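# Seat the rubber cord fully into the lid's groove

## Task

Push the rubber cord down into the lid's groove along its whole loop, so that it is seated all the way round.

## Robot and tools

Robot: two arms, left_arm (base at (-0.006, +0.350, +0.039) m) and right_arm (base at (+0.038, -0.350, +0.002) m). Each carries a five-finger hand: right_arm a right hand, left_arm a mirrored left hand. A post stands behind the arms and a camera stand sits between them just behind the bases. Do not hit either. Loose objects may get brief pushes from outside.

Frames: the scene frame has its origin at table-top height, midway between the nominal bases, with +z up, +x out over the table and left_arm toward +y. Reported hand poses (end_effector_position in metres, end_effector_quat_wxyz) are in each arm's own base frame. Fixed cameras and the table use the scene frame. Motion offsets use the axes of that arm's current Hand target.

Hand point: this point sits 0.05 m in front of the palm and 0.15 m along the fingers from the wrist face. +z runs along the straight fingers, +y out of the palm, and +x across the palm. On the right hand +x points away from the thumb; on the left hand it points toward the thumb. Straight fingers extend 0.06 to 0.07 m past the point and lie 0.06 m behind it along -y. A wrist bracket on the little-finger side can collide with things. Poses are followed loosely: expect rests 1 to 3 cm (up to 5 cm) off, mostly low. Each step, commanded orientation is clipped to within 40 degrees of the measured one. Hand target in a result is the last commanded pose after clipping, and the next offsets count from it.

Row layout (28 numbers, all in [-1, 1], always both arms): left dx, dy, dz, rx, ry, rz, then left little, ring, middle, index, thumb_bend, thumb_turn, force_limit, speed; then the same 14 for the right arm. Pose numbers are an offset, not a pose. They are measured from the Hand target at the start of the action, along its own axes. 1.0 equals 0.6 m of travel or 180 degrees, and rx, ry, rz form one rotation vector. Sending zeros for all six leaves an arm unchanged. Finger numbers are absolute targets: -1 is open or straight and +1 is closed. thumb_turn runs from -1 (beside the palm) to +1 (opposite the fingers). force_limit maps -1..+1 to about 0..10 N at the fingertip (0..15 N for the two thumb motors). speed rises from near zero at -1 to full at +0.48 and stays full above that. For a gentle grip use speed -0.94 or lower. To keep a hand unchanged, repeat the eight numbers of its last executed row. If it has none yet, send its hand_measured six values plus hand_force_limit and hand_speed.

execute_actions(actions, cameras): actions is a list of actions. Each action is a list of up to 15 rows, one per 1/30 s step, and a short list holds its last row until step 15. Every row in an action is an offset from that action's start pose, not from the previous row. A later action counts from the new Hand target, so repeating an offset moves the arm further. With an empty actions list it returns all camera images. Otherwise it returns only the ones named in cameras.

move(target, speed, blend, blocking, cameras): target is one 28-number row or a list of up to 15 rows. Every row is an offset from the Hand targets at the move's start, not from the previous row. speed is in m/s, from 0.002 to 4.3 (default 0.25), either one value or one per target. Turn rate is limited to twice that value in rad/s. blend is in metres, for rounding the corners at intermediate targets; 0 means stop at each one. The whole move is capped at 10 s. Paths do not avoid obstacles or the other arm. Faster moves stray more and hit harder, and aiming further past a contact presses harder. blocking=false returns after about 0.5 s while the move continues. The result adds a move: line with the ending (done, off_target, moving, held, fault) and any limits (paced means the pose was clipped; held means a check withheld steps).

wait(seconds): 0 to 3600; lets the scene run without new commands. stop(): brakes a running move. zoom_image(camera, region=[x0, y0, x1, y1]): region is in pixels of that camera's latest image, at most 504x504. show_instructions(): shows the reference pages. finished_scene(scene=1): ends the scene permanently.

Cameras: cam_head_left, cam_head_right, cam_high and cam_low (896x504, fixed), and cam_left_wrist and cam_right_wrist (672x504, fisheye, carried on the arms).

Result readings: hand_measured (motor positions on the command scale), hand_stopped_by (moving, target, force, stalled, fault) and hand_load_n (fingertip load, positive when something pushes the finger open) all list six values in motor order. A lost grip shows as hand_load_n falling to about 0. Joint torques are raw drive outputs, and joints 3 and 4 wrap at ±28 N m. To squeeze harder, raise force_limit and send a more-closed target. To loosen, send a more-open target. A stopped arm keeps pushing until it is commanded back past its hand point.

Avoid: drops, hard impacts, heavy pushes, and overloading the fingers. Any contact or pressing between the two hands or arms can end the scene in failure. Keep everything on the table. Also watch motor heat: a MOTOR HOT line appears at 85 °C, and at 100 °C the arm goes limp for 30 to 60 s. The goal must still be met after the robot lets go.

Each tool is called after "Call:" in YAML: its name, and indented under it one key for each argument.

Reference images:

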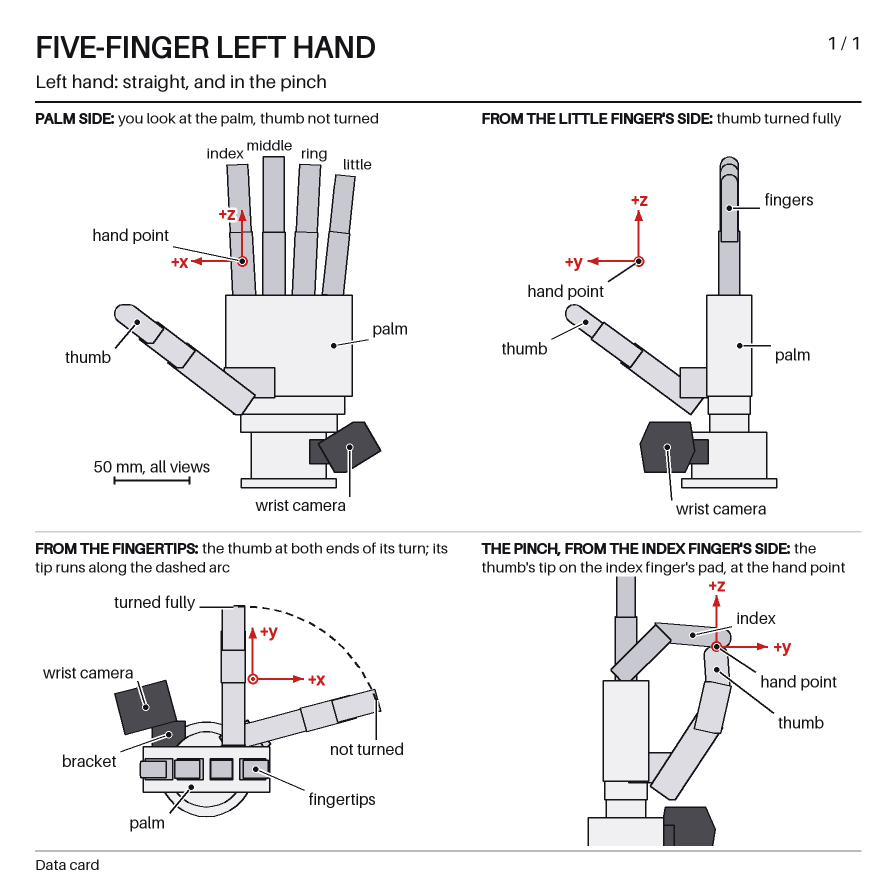

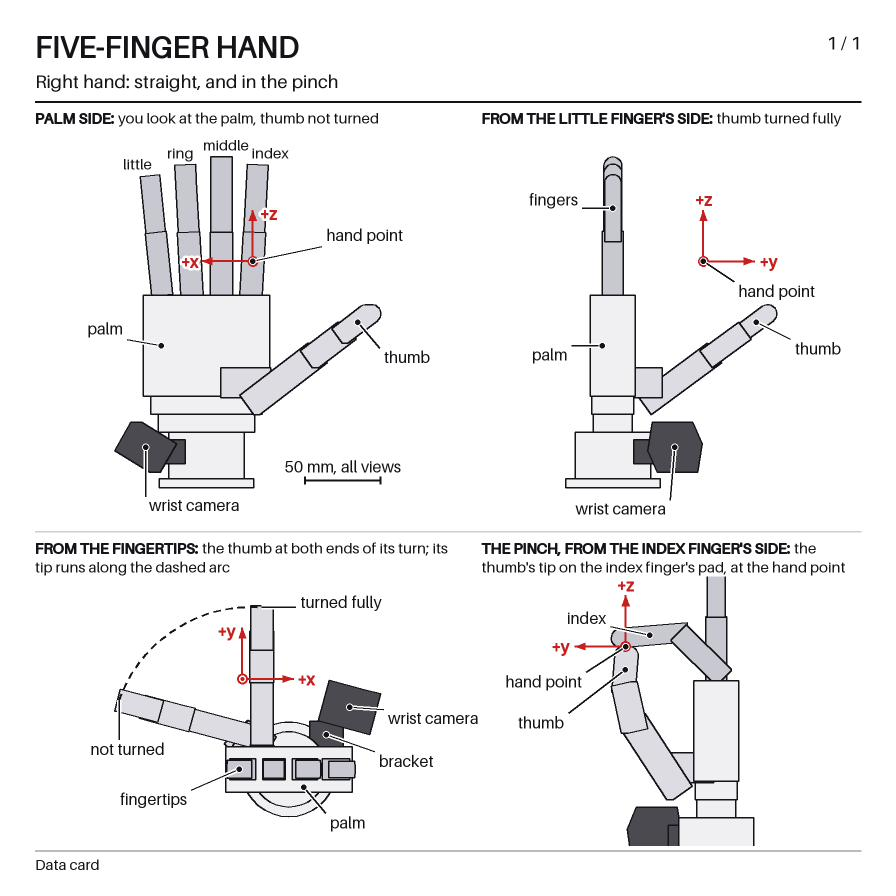

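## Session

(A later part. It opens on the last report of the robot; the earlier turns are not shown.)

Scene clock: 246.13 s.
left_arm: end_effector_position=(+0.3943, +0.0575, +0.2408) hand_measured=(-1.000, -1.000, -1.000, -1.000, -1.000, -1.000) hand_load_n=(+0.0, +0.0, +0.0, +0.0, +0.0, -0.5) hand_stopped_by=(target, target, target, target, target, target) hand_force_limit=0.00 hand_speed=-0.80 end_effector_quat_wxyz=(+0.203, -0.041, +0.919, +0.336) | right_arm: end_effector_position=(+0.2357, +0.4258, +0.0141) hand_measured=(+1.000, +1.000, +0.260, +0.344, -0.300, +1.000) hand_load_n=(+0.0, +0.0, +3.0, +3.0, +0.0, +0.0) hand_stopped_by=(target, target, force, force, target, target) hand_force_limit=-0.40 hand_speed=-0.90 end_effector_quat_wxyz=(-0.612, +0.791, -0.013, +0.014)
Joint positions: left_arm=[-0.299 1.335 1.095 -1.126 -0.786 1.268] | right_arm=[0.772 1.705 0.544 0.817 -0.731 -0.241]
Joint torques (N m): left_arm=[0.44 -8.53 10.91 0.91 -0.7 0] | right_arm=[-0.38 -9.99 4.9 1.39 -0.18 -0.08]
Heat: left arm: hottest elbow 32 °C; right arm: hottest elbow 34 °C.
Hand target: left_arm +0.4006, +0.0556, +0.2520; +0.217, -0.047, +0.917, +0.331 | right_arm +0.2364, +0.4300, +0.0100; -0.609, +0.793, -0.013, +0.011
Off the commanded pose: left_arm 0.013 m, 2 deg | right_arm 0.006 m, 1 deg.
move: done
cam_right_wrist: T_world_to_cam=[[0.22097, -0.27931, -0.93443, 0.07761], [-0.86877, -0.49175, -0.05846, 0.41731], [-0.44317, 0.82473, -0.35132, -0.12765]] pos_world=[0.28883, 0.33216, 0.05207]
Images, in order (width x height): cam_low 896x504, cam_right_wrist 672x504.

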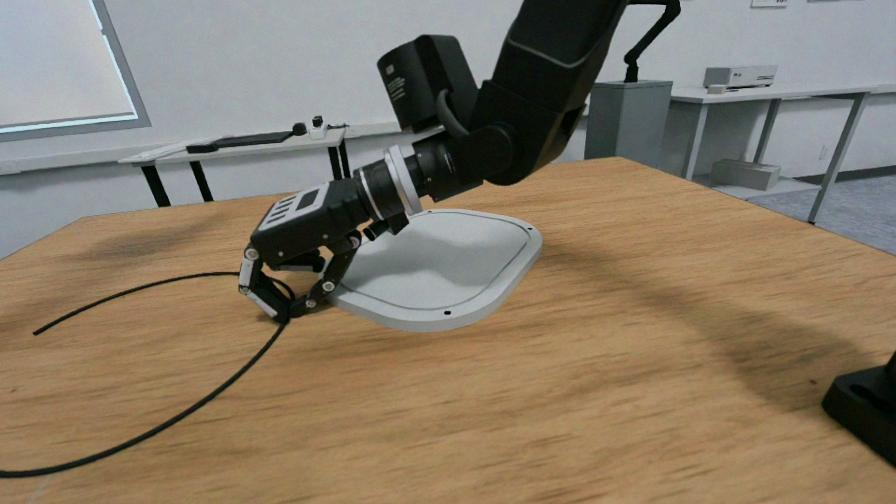

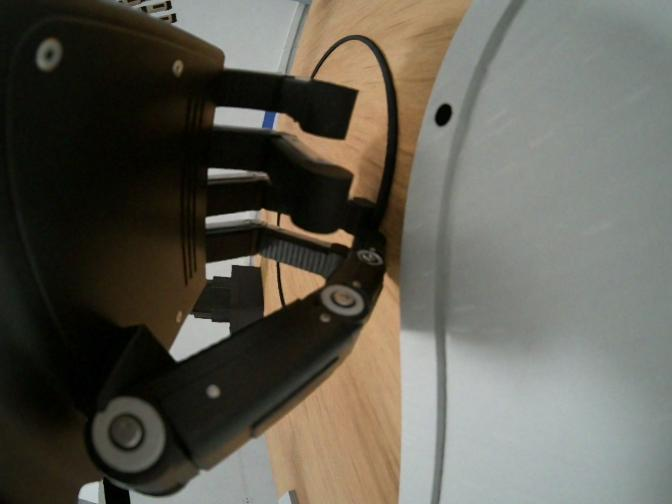

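Call:
move:
  target:
    - [0,0,0,0,0,0,-1,-1,-1,-1,-1,-1,0,-0.8,0,0,0,0,0,0,1,1,0.5,0.5,-0.3,1,-0.1,-0.9]
    - [0,0,0,0,0,0,-1,-1,-1,-1,-1,-1,0,-0.8,0,-0.0564,-0.0151,0,0,0,1,1,0.5,0.5,-0.3,1,-0.1,-0.9]
  speed: 0.05
  cameras: ["cam_right_wrist","cam_low","cam_high"]

Call:
zoom_image:
  camera: "cam_low"
  region: [0, 180, 360, 500]

Scene clock: 251.63 s.
left_arm: end_effector_position=(+0.3943, +0.0575, +0.2408) hand_measured=(-1.000, -1.000, -1.000, -1.000, -1.000, -1.000) hand_load_n=(+0.0, +0.0, +0.0, +0.0, +0.0, +0.0) hand_stopped_by=(target, target, target, target, target, target) hand_force_limit=0.00 hand_speed=-0.80 end_effector_quat_wxyz=(+0.203, -0.041, +0.919, +0.336) | right_arm: end_effector_position=(+0.2305, +0.4210, +0.0339) hand_measured=(+1.000, +1.000, +0.266, +0.370, -0.300, +1.000) hand_load_n=(+0.0, +0.0, +2.0, +3.5, +2.5, +0.0) hand_stopped_by=(target, target, force, force, target, target) hand_force_limit=-0.10 hand_speed=-0.90 end_effector_quat_wxyz=(-0.602, +0.798, -0.020, +0.004)
Joint positions: left_arm=[-0.299 1.335 1.095 -1.126 -0.786 1.268] | right_arm=[0.773 1.61 0.544 0.687 -0.729 -0.241]
Joint torques (N m): left_arm=[0.09 -8.82 10.91 0.95 -0.67 0.02] | right_arm=[-0.38 -11.52 6.17 1.35 -0.23 -0.08]
Heat: left arm: hottest elbow 32 °C; right arm: hottest elbow 34 °C.
Hand target: left_arm +0.4006, +0.0556, +0.2520; +0.217, -0.047, +0.917, +0.331 | right_arm +0.2364, +0.4300, +0.0449; -0.609, +0.793, -0.013, +0.010
Off the commanded pose: left_arm 0.013 m, 2 deg | right_arm 0.016 m, 1 deg.
move: off_target (right_arm)
cam_right_wrist: T_world_to_cam=[[0.19814, -0.30201, -0.93249, 0.11063], [-0.86999, -0.49241, -0.02538, 0.41102], [-0.4515, 0.81629, -0.36031, -0.11327]] pos_world=[0.28452, 0.32826, 0.07278]
Images, in order (width x height): cam_high 896x504, cam_low 896x504, cam_right_wrist 672x504.

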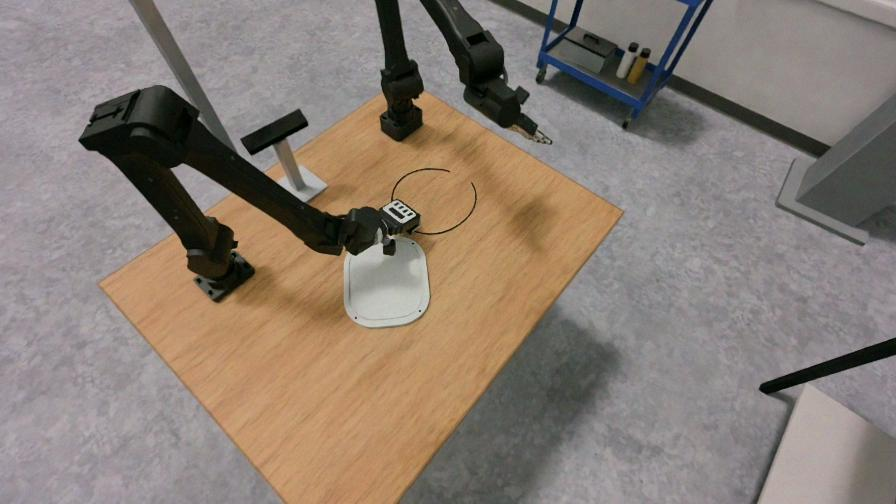

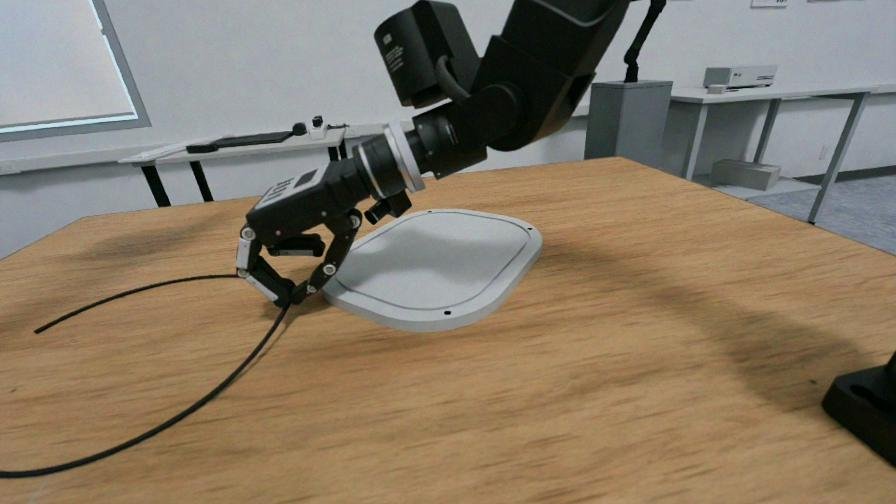

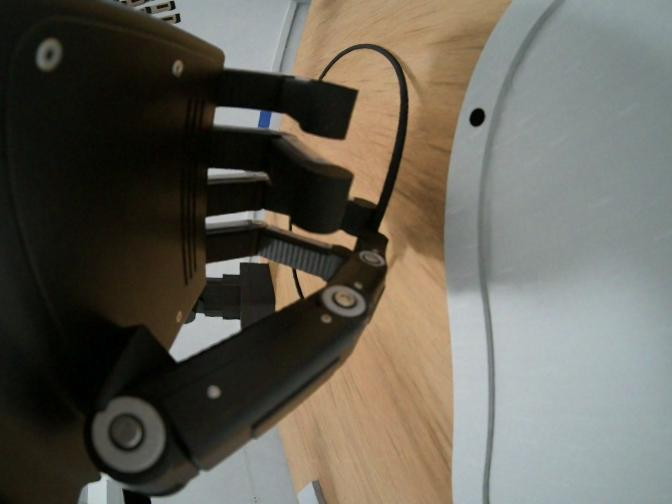

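Scaled by 1.400 from the camera's image (finer frame: 1280x720).

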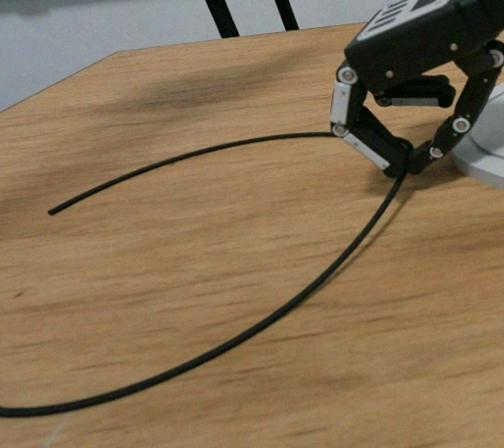

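Call:
move:
  target:
    - [0,0,0,0,0,0,-1,-1,-1,-1,-1,-1,0,-0.8,0,0.0467,0.0125,0,0,0,1,1,0.5,0.5,-0.3,1,-0.1,-0.9]
    - [0,0,0,0,0,0,-1,-1,-1,-1,-1,-1,0,-0.8,0,0.0467,0.0125,0,0,0,1,1,-0.1,-0.1,-0.3,1,-0.1,-0.9]
  speed: 0.04
  cameras: ["cam_right_wrist","cam_low"]

Scene clock: 298.37 s.
left_arm: end_effector_position=(+0.3943, +0.0575, +0.2408) hand_measured=(-1.000, -1.000, -1.000, -1.000, -1.000, -1.000) hand_load_n=(+0.0, +0.0, -0.5, +0.0, +0.0, +0.0) hand_stopped_by=(target, target, target, target, target, target) hand_force_limit=0.00 hand_speed=-0.80 end_effector_quat_wxyz=(+0.203, -0.041, +0.919, +0.336) | right_arm: end_effector_position=(+0.2332, +0.4236, +0.0145) hand_measured=(+1.000, +1.000, -0.100, -0.100, -0.300, +1.000) hand_load_n=(+0.0, +0.0, -0.5, +0.0, +0.0, +0.0) hand_stopped_by=(target, target, target, target, target, target) hand_force_limit=-0.10 hand_speed=-0.90 end_effector_quat_wxyz=(-0.605, +0.796, -0.018, +0.007)
Joint positions: left_arm=[-0.299 1.335 1.095 -1.126 -0.786 1.268] | right_arm=[0.773 1.688 0.544 0.775 -0.729 -0.241]
Joint torques (N m): left_arm=[0.67 -8.7 10.97 1.13 -0.66 0.03] | right_arm=[-0.38 -10.29 5.05 2.18 -0.22 -0.08]
Heat: left arm: hottest elbow 32 °C; right arm: hottest elbow 35 °C.
Hand target: left_arm +0.4006, +0.0556, +0.2520; +0.217, -0.047, +0.917, +0.331 | right_arm +0.2364, +0.4300, +0.0160; -0.609, +0.793, -0.013, +0.011
Off the commanded pose: left_arm 0.013 m, 2 deg | right_arm 0.007 m, 1 deg.
move: done
cam_right_wrist: T_world_to_cam=[[0.20475, -0.29555, -0.93313, 0.0886], [-0.86975, -0.49225, -0.03493, 0.41418], [-0.44901, 0.81874, -0.35784, -0.12287]] pos_world=[0.28692, 0.33066, 0.05318]
Images, in order (width x height): cam_low 896x504, cam_right_wrist 672x504.

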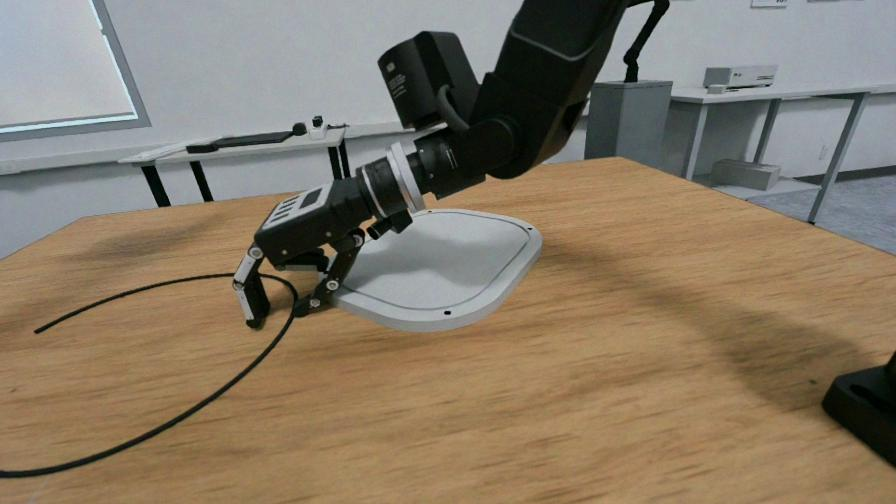

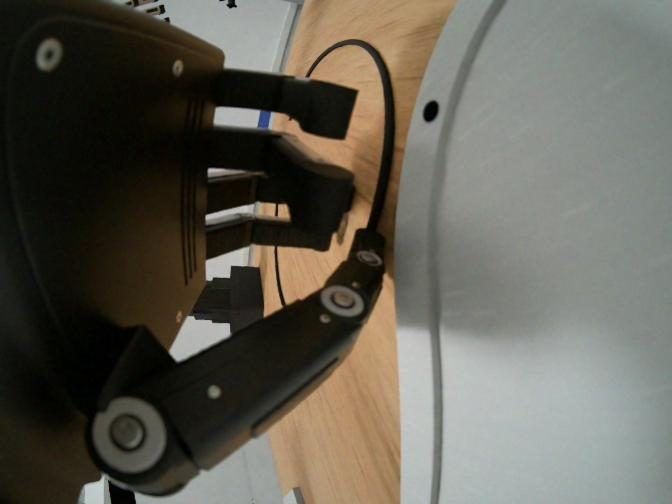

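Call:
move:
  target:
    - [0,0,0,0,0,0,-1,-1,-1,-1,-1,-1,0,-0.8,0,-0.209,-0.056,0,0,0,1,1,-0.1,-0.1,-0.3,1,-0.1,-0.9]
    - [0,0,0,0,0,0,-1,-1,-1,-1,-1,-1,0,-0.8,0.0448,-0.3462,-0.6525,-0.2711,0.3898,0.4642,1,1,-0.1,-0.1,-0.3,1,-0.1,-0.9]
  speed: [0.08, 0.2]
  cameras: ["all"]

Scene clock: 330.00 s.
left_arm: end_effector_position=(+0.3943, +0.0575, +0.2408) hand_measured=(-1.000, -1.000, -1.000, -1.000, -1.000, -1.000) hand_load_n=(+0.0, +0.0, +0.0, +0.0, +0.0, +0.0) hand_stopped_by=(target, target, target, target, target, target) hand_force_limit=0.00 hand_speed=-0.80 end_effector_quat_wxyz=(+0.203, -0.041, +0.919, +0.336) | right_arm: end_effector_position=(+0.2440, +0.1043, +0.2976) hand_measured=(+1.000, +1.000, -0.100, -0.100, -0.300, +1.000) hand_load_n=(+0.0, +0.0, +0.0, +0.0, +0.0, +0.0) hand_stopped_by=(target, target, target, target, target, target) hand_force_limit=-0.10 hand_speed=-0.90 end_effector_quat_wxyz=(+0.029, -0.608, +0.793, -0.031)
Joint positions: left_arm=[-0.299 1.335 1.095 -1.126 -0.786 1.268] | right_arm=[0.22 1.082 1.274 -1.685 0.032 0.481]
Joint torques (N m): left_arm=[0.09 -9.64 10.67 0.85 -0.63 0.01] | right_arm=[-1.2 -6.12 10.73 -0.01 -0.09 0]
Heat: left arm: hottest elbow 32 °C; right arm: hottest elbow 35 °C.
Hand target: left_arm +0.4006, +0.0556, +0.2520; +0.217, -0.047, +0.917, +0.331 | right_arm +0.2522, +0.1047, +0.3178; +0.027, -0.601, +0.798, -0.035
Off the commanded pose: left_arm 0.013 m, 2 deg | right_arm 0.022 m, 1 deg.
joint sent to its limit (right arm) — joint 4 (wrist pitch), lower limit. The joint targets are off in orientation, not in position.
move: off_target (right_arm)
cam_right_wrist: T_world_to_cam=[[-0.99779, 0.03504, -0.05642, 0.25419], [0.00343, 0.87557, 0.48309, -0.23353], [0.06632, 0.48183, -0.87375, 0.30766]] pos_world=[0.23403, 0.04732, 0.39597]

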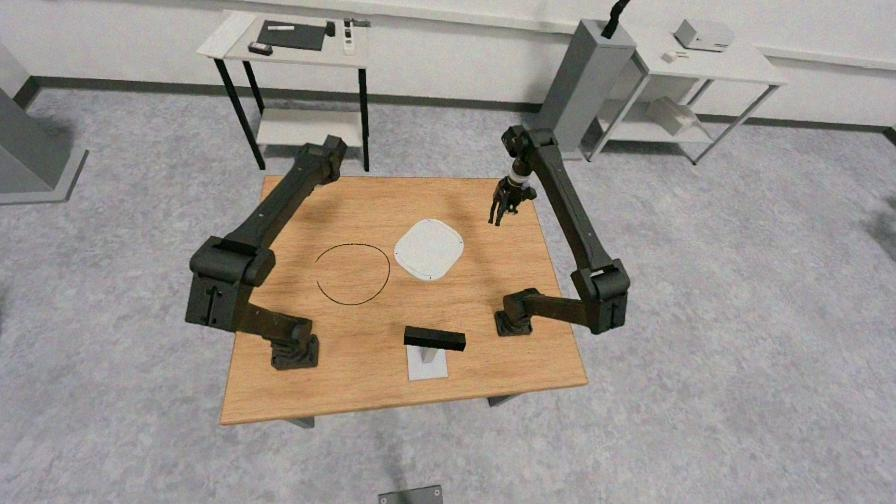

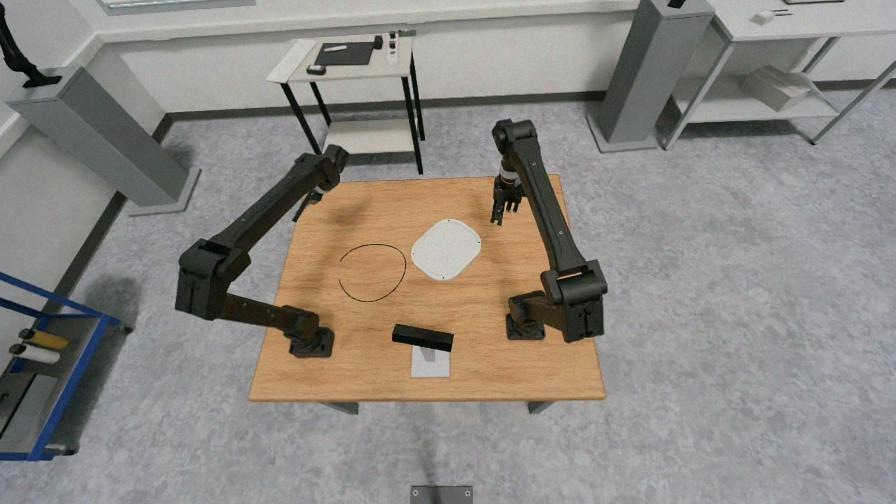

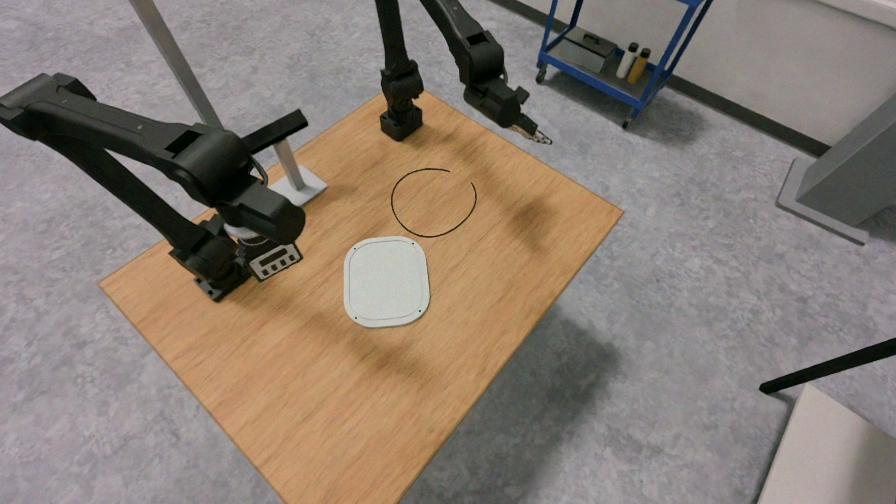

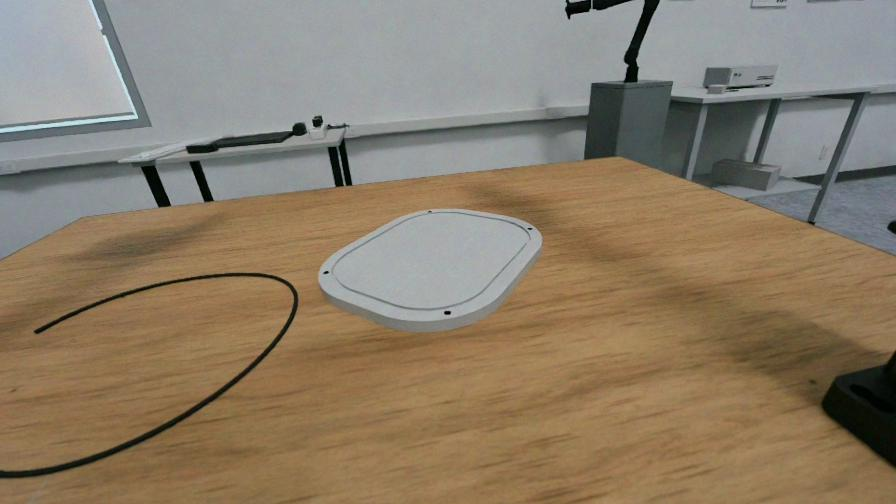

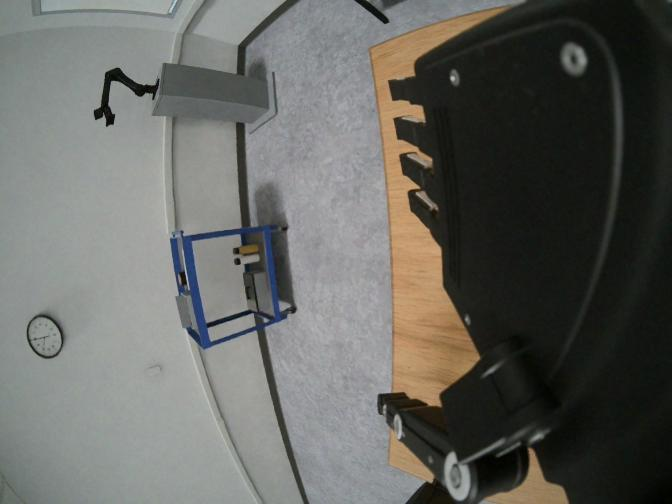

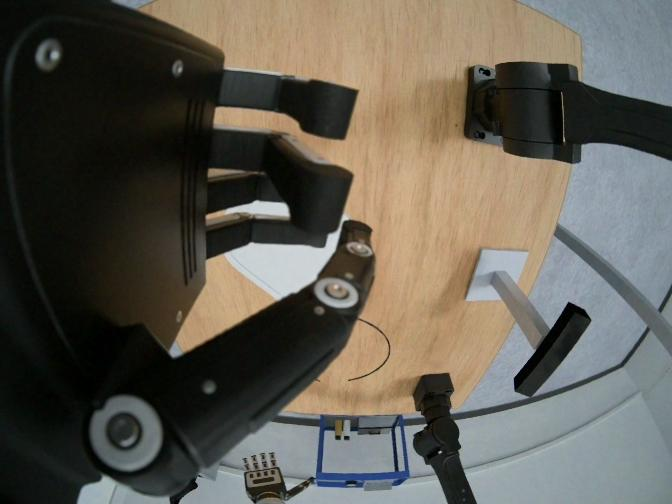

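Call:
zoom_image:
  camera: "cam_high"
  region: [330, 225, 450, 335]

Call:
zoom_image:
  camera: "cam_low"
  region: [380, 210, 560, 340]

Scaled by 4.200 from the camera's image (finer frame: 1280x720).

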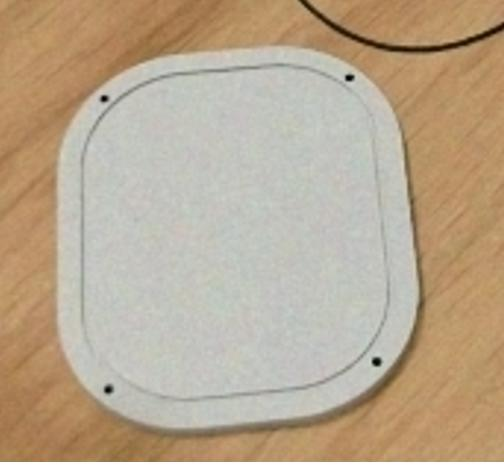

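Scaled by 2.800 from the camera's image (finer frame: 1280x720).

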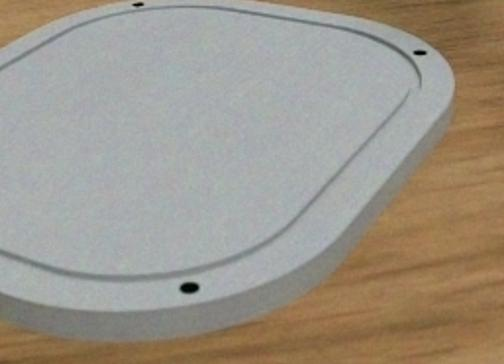

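Call:
move:
  target: [0.2325,-0.49,-0.2928,0.6225,0.1488,-0.0844,1,1,-0.1,-0.1,-0.3,1,0,-0.5,0,0,0,0,0,0,1,1,-0.1,-0.1,-0.3,1,-0.1,-0.9]
  speed: 0.15
  cameras: ["all"]

Scene clock: 379.30 s.
left_arm: end_effector_position=(+0.2810, -0.2719, +0.1426) hand_measured=(-1.000, +1.000, -0.100, -0.100, -0.300, +1.000) hand_load_n=(+0.0, +0.0, +0.0, +0.0, +0.0, +0.0) hand_stopped_by=(fault, target, target, target, target, target) hand_force_limit=0.00 hand_speed=-0.50 end_effector_quat_wxyz=(+0.016, -0.015, +0.794, -0.608) | right_arm: end_effector_position=(+0.2440, +0.1043, +0.2976) hand_measured=(+1.000, +1.000, -0.100, -0.100, -0.300, +1.000) hand_load_n=(+0.0, +0.0, +0.0, +0.0, +0.0, +0.0) hand_stopped_by=(target, target, target, target, target, target) hand_force_limit=-0.10 hand_speed=-0.90 end_effector_quat_wxyz=(+0.029, -0.608, +0.793, -0.031)
Joint positions: left_arm=[-0.313 1.183 0.601 -0.074 1.13 0.616] | right_arm=[0.22 1.082 1.274 -1.685 0.032 0.482]
Joint torques (N m): left_arm=[-0.26 -5.83 7.8 1.98 0.37 -0.05] | right_arm=[-1.14 -6.12 10.73 -0.01 -0.08 0]
Heat: left arm: hottest elbow 32 °C; right arm: hottest elbow 41 °C.
Hand target: left_arm +0.2780, -0.2749, +0.1402; +0.011, -0.013, +0.793, -0.609 | right_arm +0.2522, +0.1047, +0.3178; +0.027, -0.601, +0.798, -0.035
Off the commanded pose: left_arm 0.005 m, 1 deg | right_arm 0.022 m, 1 deg.
joint sent to its limit (right arm) — joint 4 (wrist pitch), lower limit. The joint targets are off in orientation, not in position.
move: done
cam_left_wrist: T_world_to_cam=[[-0.26392, -0.2401, 0.93418, -0.13062], [-0.85715, 0.50251, -0.113, 0.39845], [-0.44231, -0.83056, -0.33843, 0.06343]] pos_world=[0.33511, -0.17891, 0.18851]
cam_right_wrist: T_world_to_cam=[[-0.99778, 0.03549, -0.05639, 0.25416], [0.00384, 0.87555, 0.48311, -0.23363], [0.06652, 0.48182, -0.87374, 0.30761]] pos_world=[0.23403, 0.04732, 0.39597]

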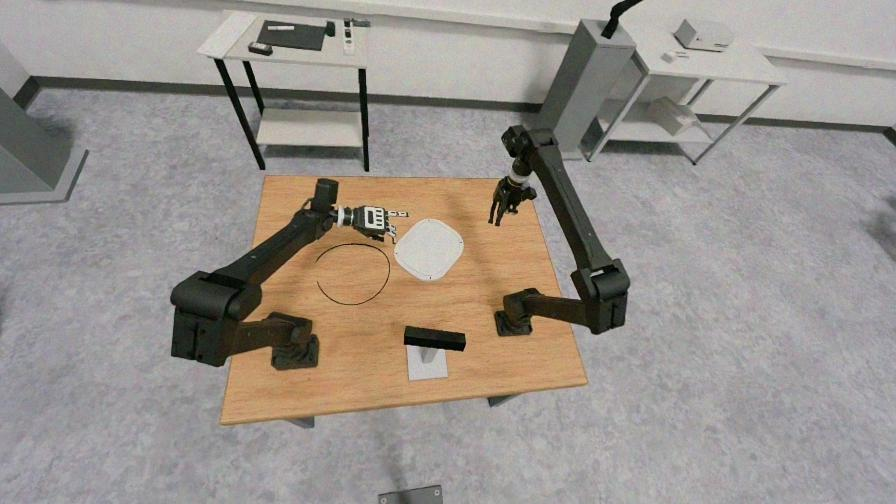

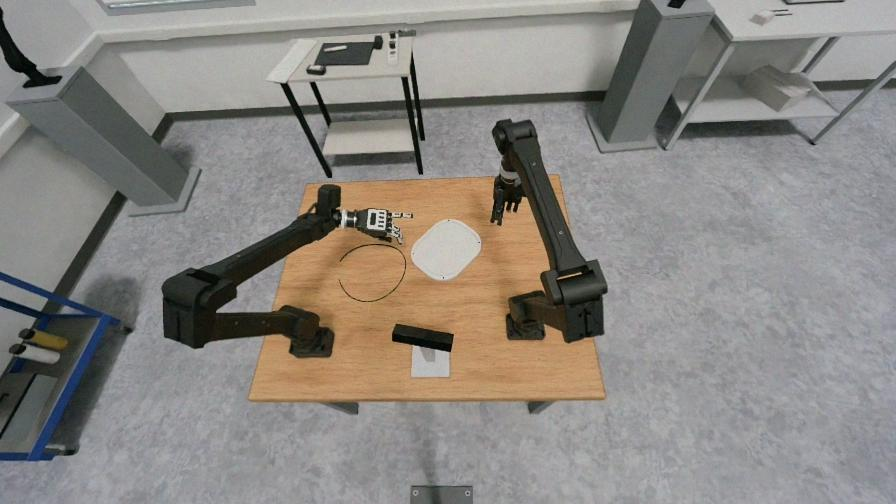

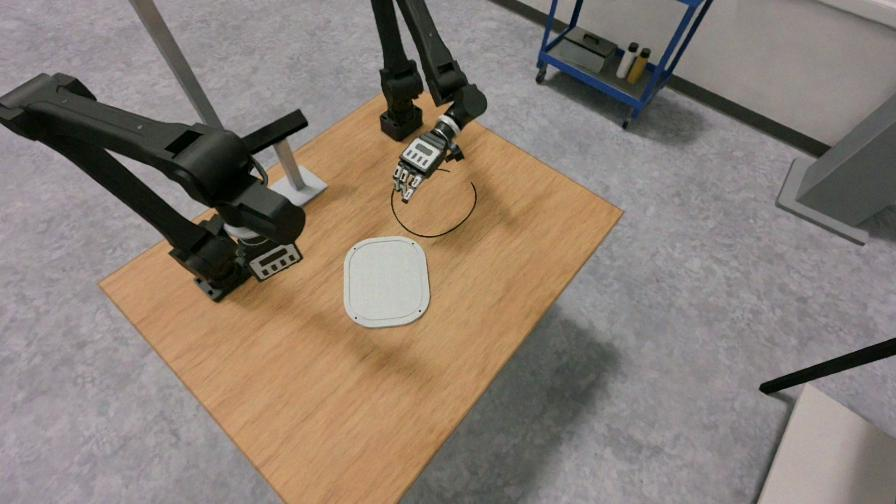

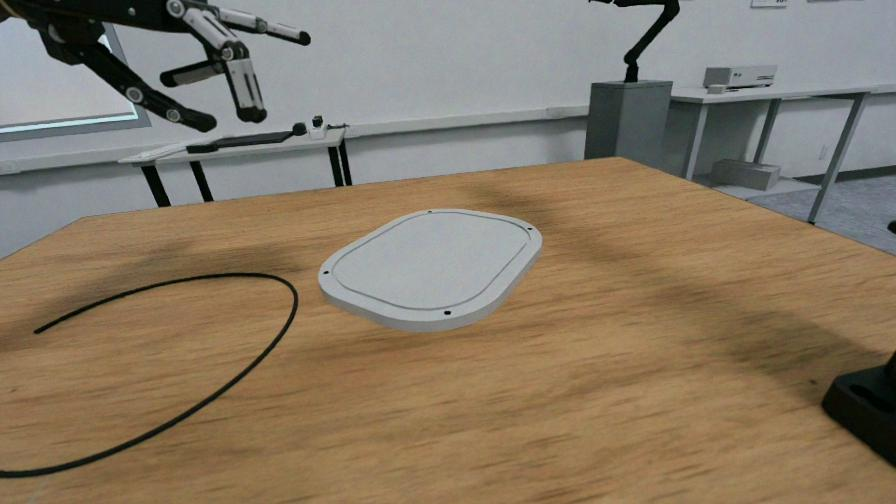

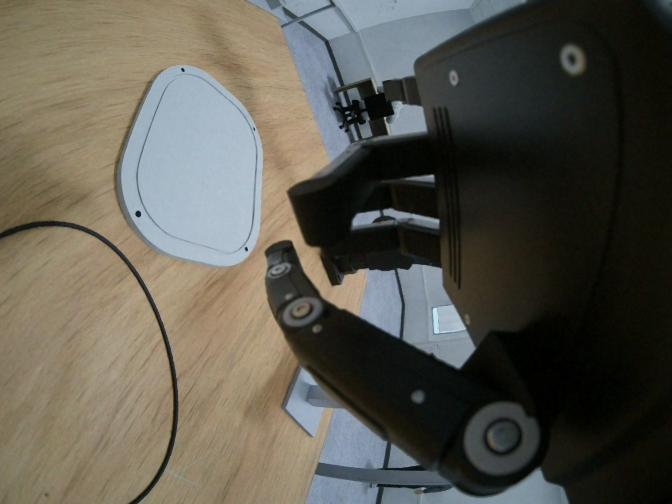

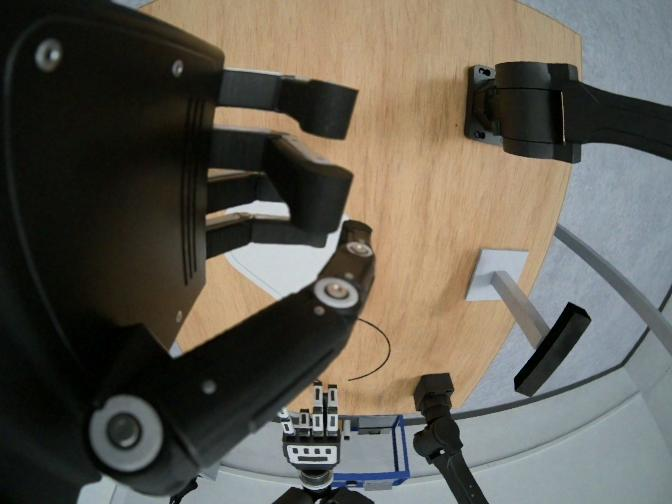

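Call:
move:
  target: [0.0022,0.23,0.0755,0,0,0,-1,1,-0.1,-0.1,-0.3,1,0,-0.5,0,0,0,0,0,0,1,1,-0.1,-0.1,-0.3,1,-0.1,-0.9]
  speed: 0.06
  cameras: ["cam_left_wrist","cam_low","cam_high"]

Call:
zoom_image:
  camera: "cam_low"
  region: [160, 200, 400, 360]

Call:
zoom_image:
  camera: "cam_left_wrist"
  region: [160, 160, 400, 400]

Scene clock: 398.07 s.
left_arm: end_effector_position=(+0.2813, -0.2803, -0.0030) hand_measured=(-1.000, +1.000, -0.100, -0.100, -0.300, +1.000) hand_load_n=(+0.5, +0.0, +0.0, +0.0, +0.0, +0.0) hand_stopped_by=(fault, target, target, target, target, target) hand_force_limit=0.00 hand_speed=-0.50 end_effector_quat_wxyz=(+0.015, -0.014, +0.793, -0.609) | right_arm: end_effector_position=(+0.2440, +0.1043, +0.2976) hand_measured=(+1.000, +1.000, -0.100, -0.100, -0.300, +1.000) hand_load_n=(+0.0, +0.0, +0.0, +0.0, +0.0, +0.0) hand_stopped_by=(target, target, target, target, target, target) hand_force_limit=-0.10 hand_speed=-0.90 end_effector_quat_wxyz=(+0.029, -0.608, +0.793, -0.031)
Joint positions: left_arm=[-0.337 1.648 0.463 0.56 1.114 0.581] | right_arm=[0.22 1.082 1.274 -1.685 0.032 0.482]
Joint torques (N m): left_arm=[-0.26 -7.53 4.07 2.26 0.16 -0.06] | right_arm=[-1.08 -6.12 10.71 -0.01 -0.09 0]
Motor temperatures (°C): left_arm=[28 29 32 27 26 26] | right_arm=[28 27 42 26 25 27]
Heat: left arm: hottest elbow 32 °C; right arm: hottest elbow 42 °C.
Hand target: left_arm +0.2770, -0.2831, -0.0048; +0.011, -0.013, +0.793, -0.609 | right_arm +0.2522, +0.1047, +0.3178; +0.027, -0.601, +0.798, -0.035
Off the commanded pose: left_arm 0.005 m, 0 deg | right_arm 0.022 m, 1 deg.
joint sent to its limit (right arm) — joint 4 (wrist pitch), lower limit. The joint targets are off in orientation, not in position.
move: done
cam_left_wrist: T_world_to_cam=[[-0.2629, -0.23751, 0.93513, 0.00397], [-0.85647, 0.5037, -0.11286, 0.38664], [-0.44422, -0.83059, -0.33584, 0.00771]] pos_world=[0.33561, -0.1874, 0.04251]
Images, in order (width x height): cam_high 896x504, cam_low 896x504, cam_left_wrist 672x504.

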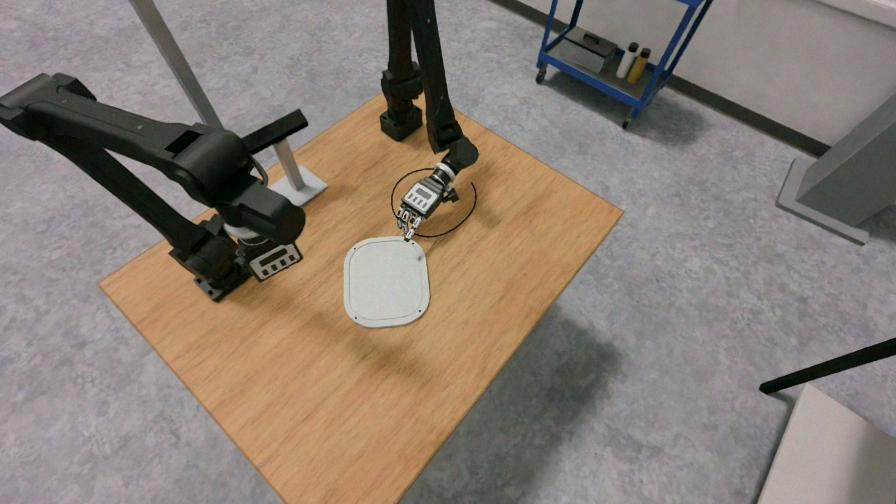

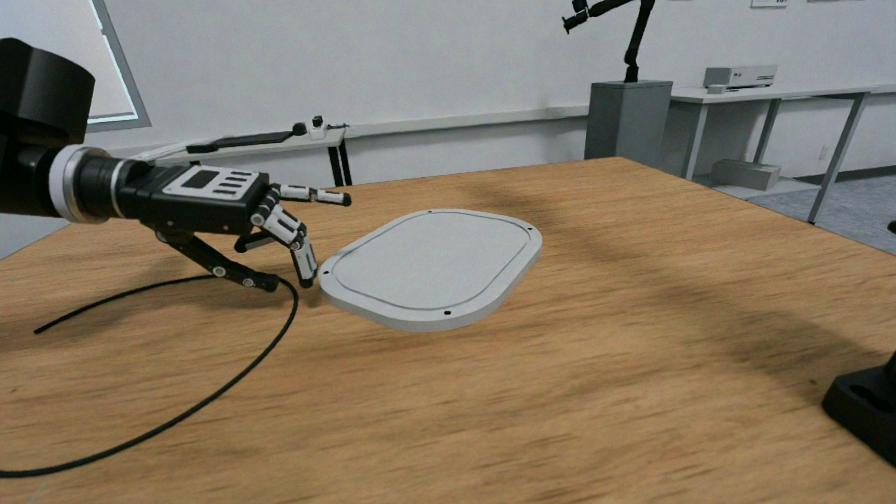

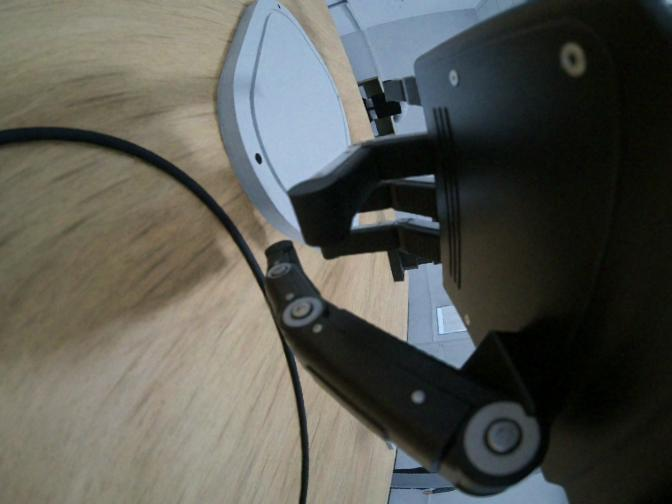

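Scaled by 2.100 from the camera's image (finer frame: 1280x720).

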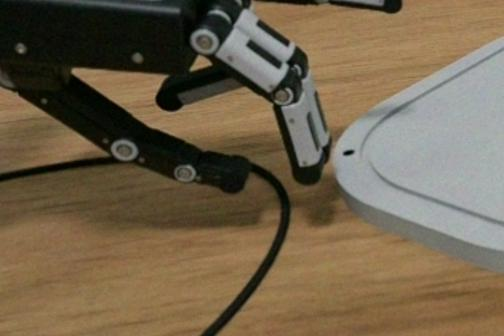

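Scaled by 2.100 from the camera's image (finer frame: 960x720).

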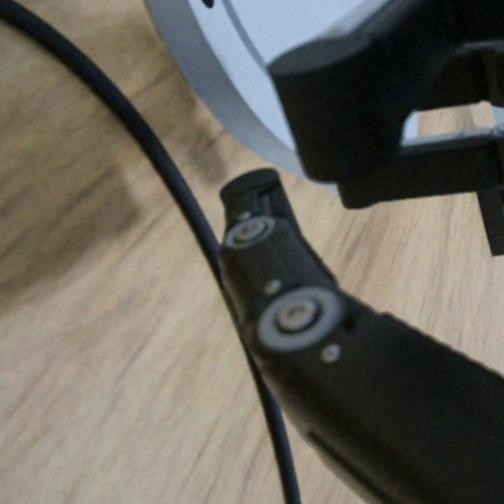

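Call:
move:
  target: [0.0368,0.026,0.0125,0,0,0,-1,1,-0.1,-0.1,-0.3,1,0,-0.5,0,0,0,0,0,0,1,1,-0.1,-0.1,-0.3,1,-0.1,-0.9]
  speed: 0.04
  cameras: ["cam_left_wrist","cam_low"]

Call:
zoom_image:
  camera: "cam_low"
  region: [160, 200, 400, 360]

Call:
zoom_image:
  camera: "cam_left_wrist"
  region: [160, 160, 400, 400]

Scene clock: 415.30 s.
left_arm: end_effector_position=(+0.2598, -0.2852, -0.0193) hand_measured=(-1.000, +1.000, -0.100, -0.100, -0.300, +1.000) hand_load_n=(+0.0, +0.0, +0.0, +0.0, +0.0, +0.0) hand_stopped_by=(fault, target, target, target, target, target) hand_force_limit=0.00 hand_speed=-0.50 end_effector_quat_wxyz=(+0.016, -0.013, +0.793, -0.609) | right_arm: end_effector_position=(+0.2440, +0.1043, +0.2976) hand_measured=(+1.000, +1.000, -0.100, -0.100, -0.300, +1.000) hand_load_n=(+0.0, +0.0, +0.0, +0.5, +0.0, +0.0) hand_stopped_by=(target, target, target, target, target, target) hand_force_limit=-0.10 hand_speed=-0.90 end_effector_quat_wxyz=(+0.029, -0.608, +0.793, -0.031)
Joint positions: left_arm=[-0.375 1.7 0.406 0.713 1.083 0.535] | right_arm=[0.22 1.082 1.274 -1.685 0.032 0.482]
Joint torques (N m): left_arm=[-0.15 -7.12 3.29 2.48 0.12 -0.04] | right_arm=[-1.14 -6.12 10.7 -0.01 -0.08 0]
Heat: left arm: hottest elbow 31 °C; right arm: hottest elbow 42 °C.
Hand target: left_arm +0.2549, -0.2871, -0.0219; +0.010, -0.014, +0.793, -0.609 | right_arm +0.2522, +0.1047, +0.3178; +0.027, -0.601, +0.798, -0.035
Off the commanded pose: left_arm 0.006 m, 1 deg | right_arm 0.022 m, 1 deg.
joint sent to its limit (right arm) — joint 4 (wrist pitch), lower limit. The joint targets are off in orientation, not in position.
move: done
cam_left_wrist: T_world_to_cam=[[-0.26592, -0.23631, 0.93458, 0.01354], [-0.85553, 0.50463, -0.11583, 0.36885], [-0.44425, -0.83036, -0.33637, -0.01116]] pos_world=[0.31421, -0.1922, 0.02631]
Images, in order (width x height): cam_low 896x504, cam_left_wrist 672x504.

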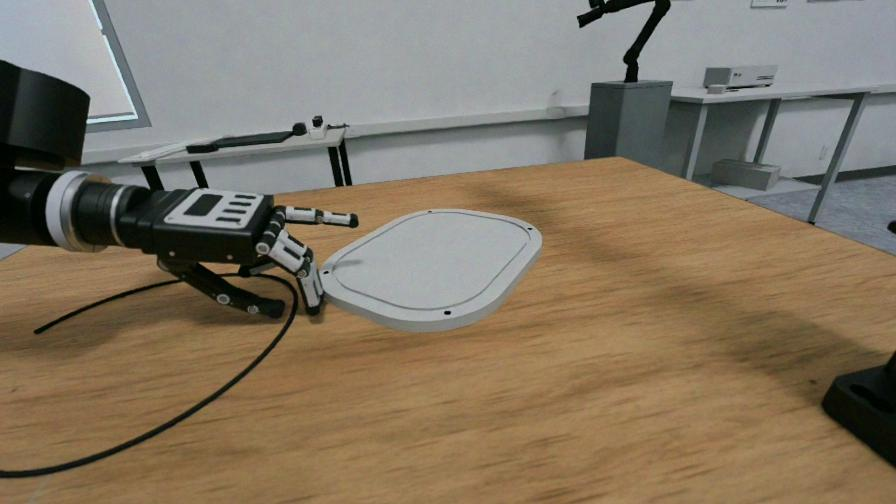

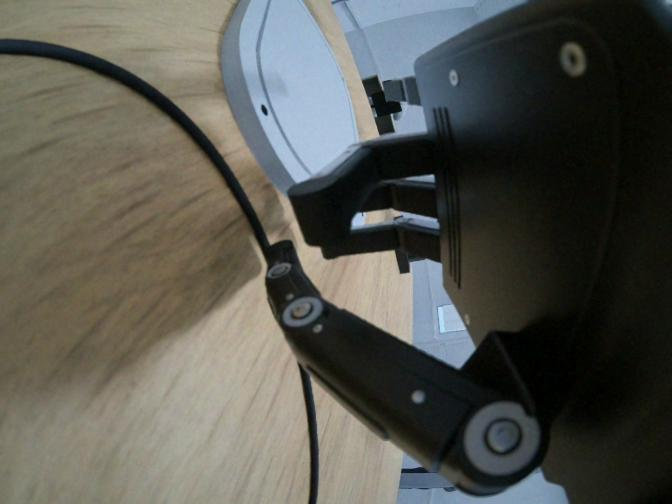

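Scaled by 2.100 from the camera's image (finer frame: 1280x720).

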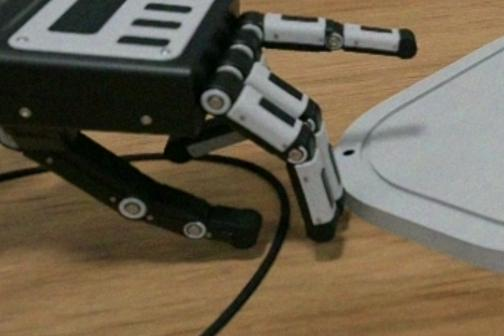

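Scaled by 2.100 from the camera's image (finer frame: 960x720).

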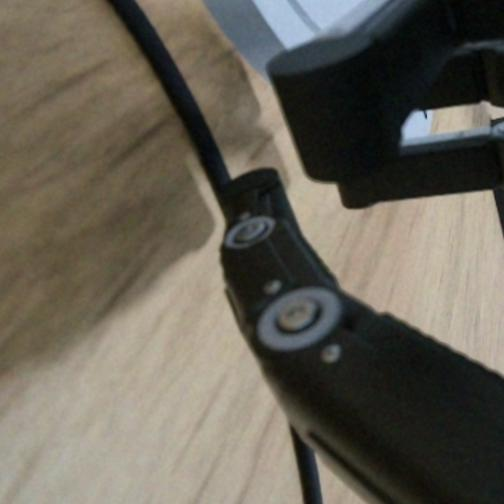

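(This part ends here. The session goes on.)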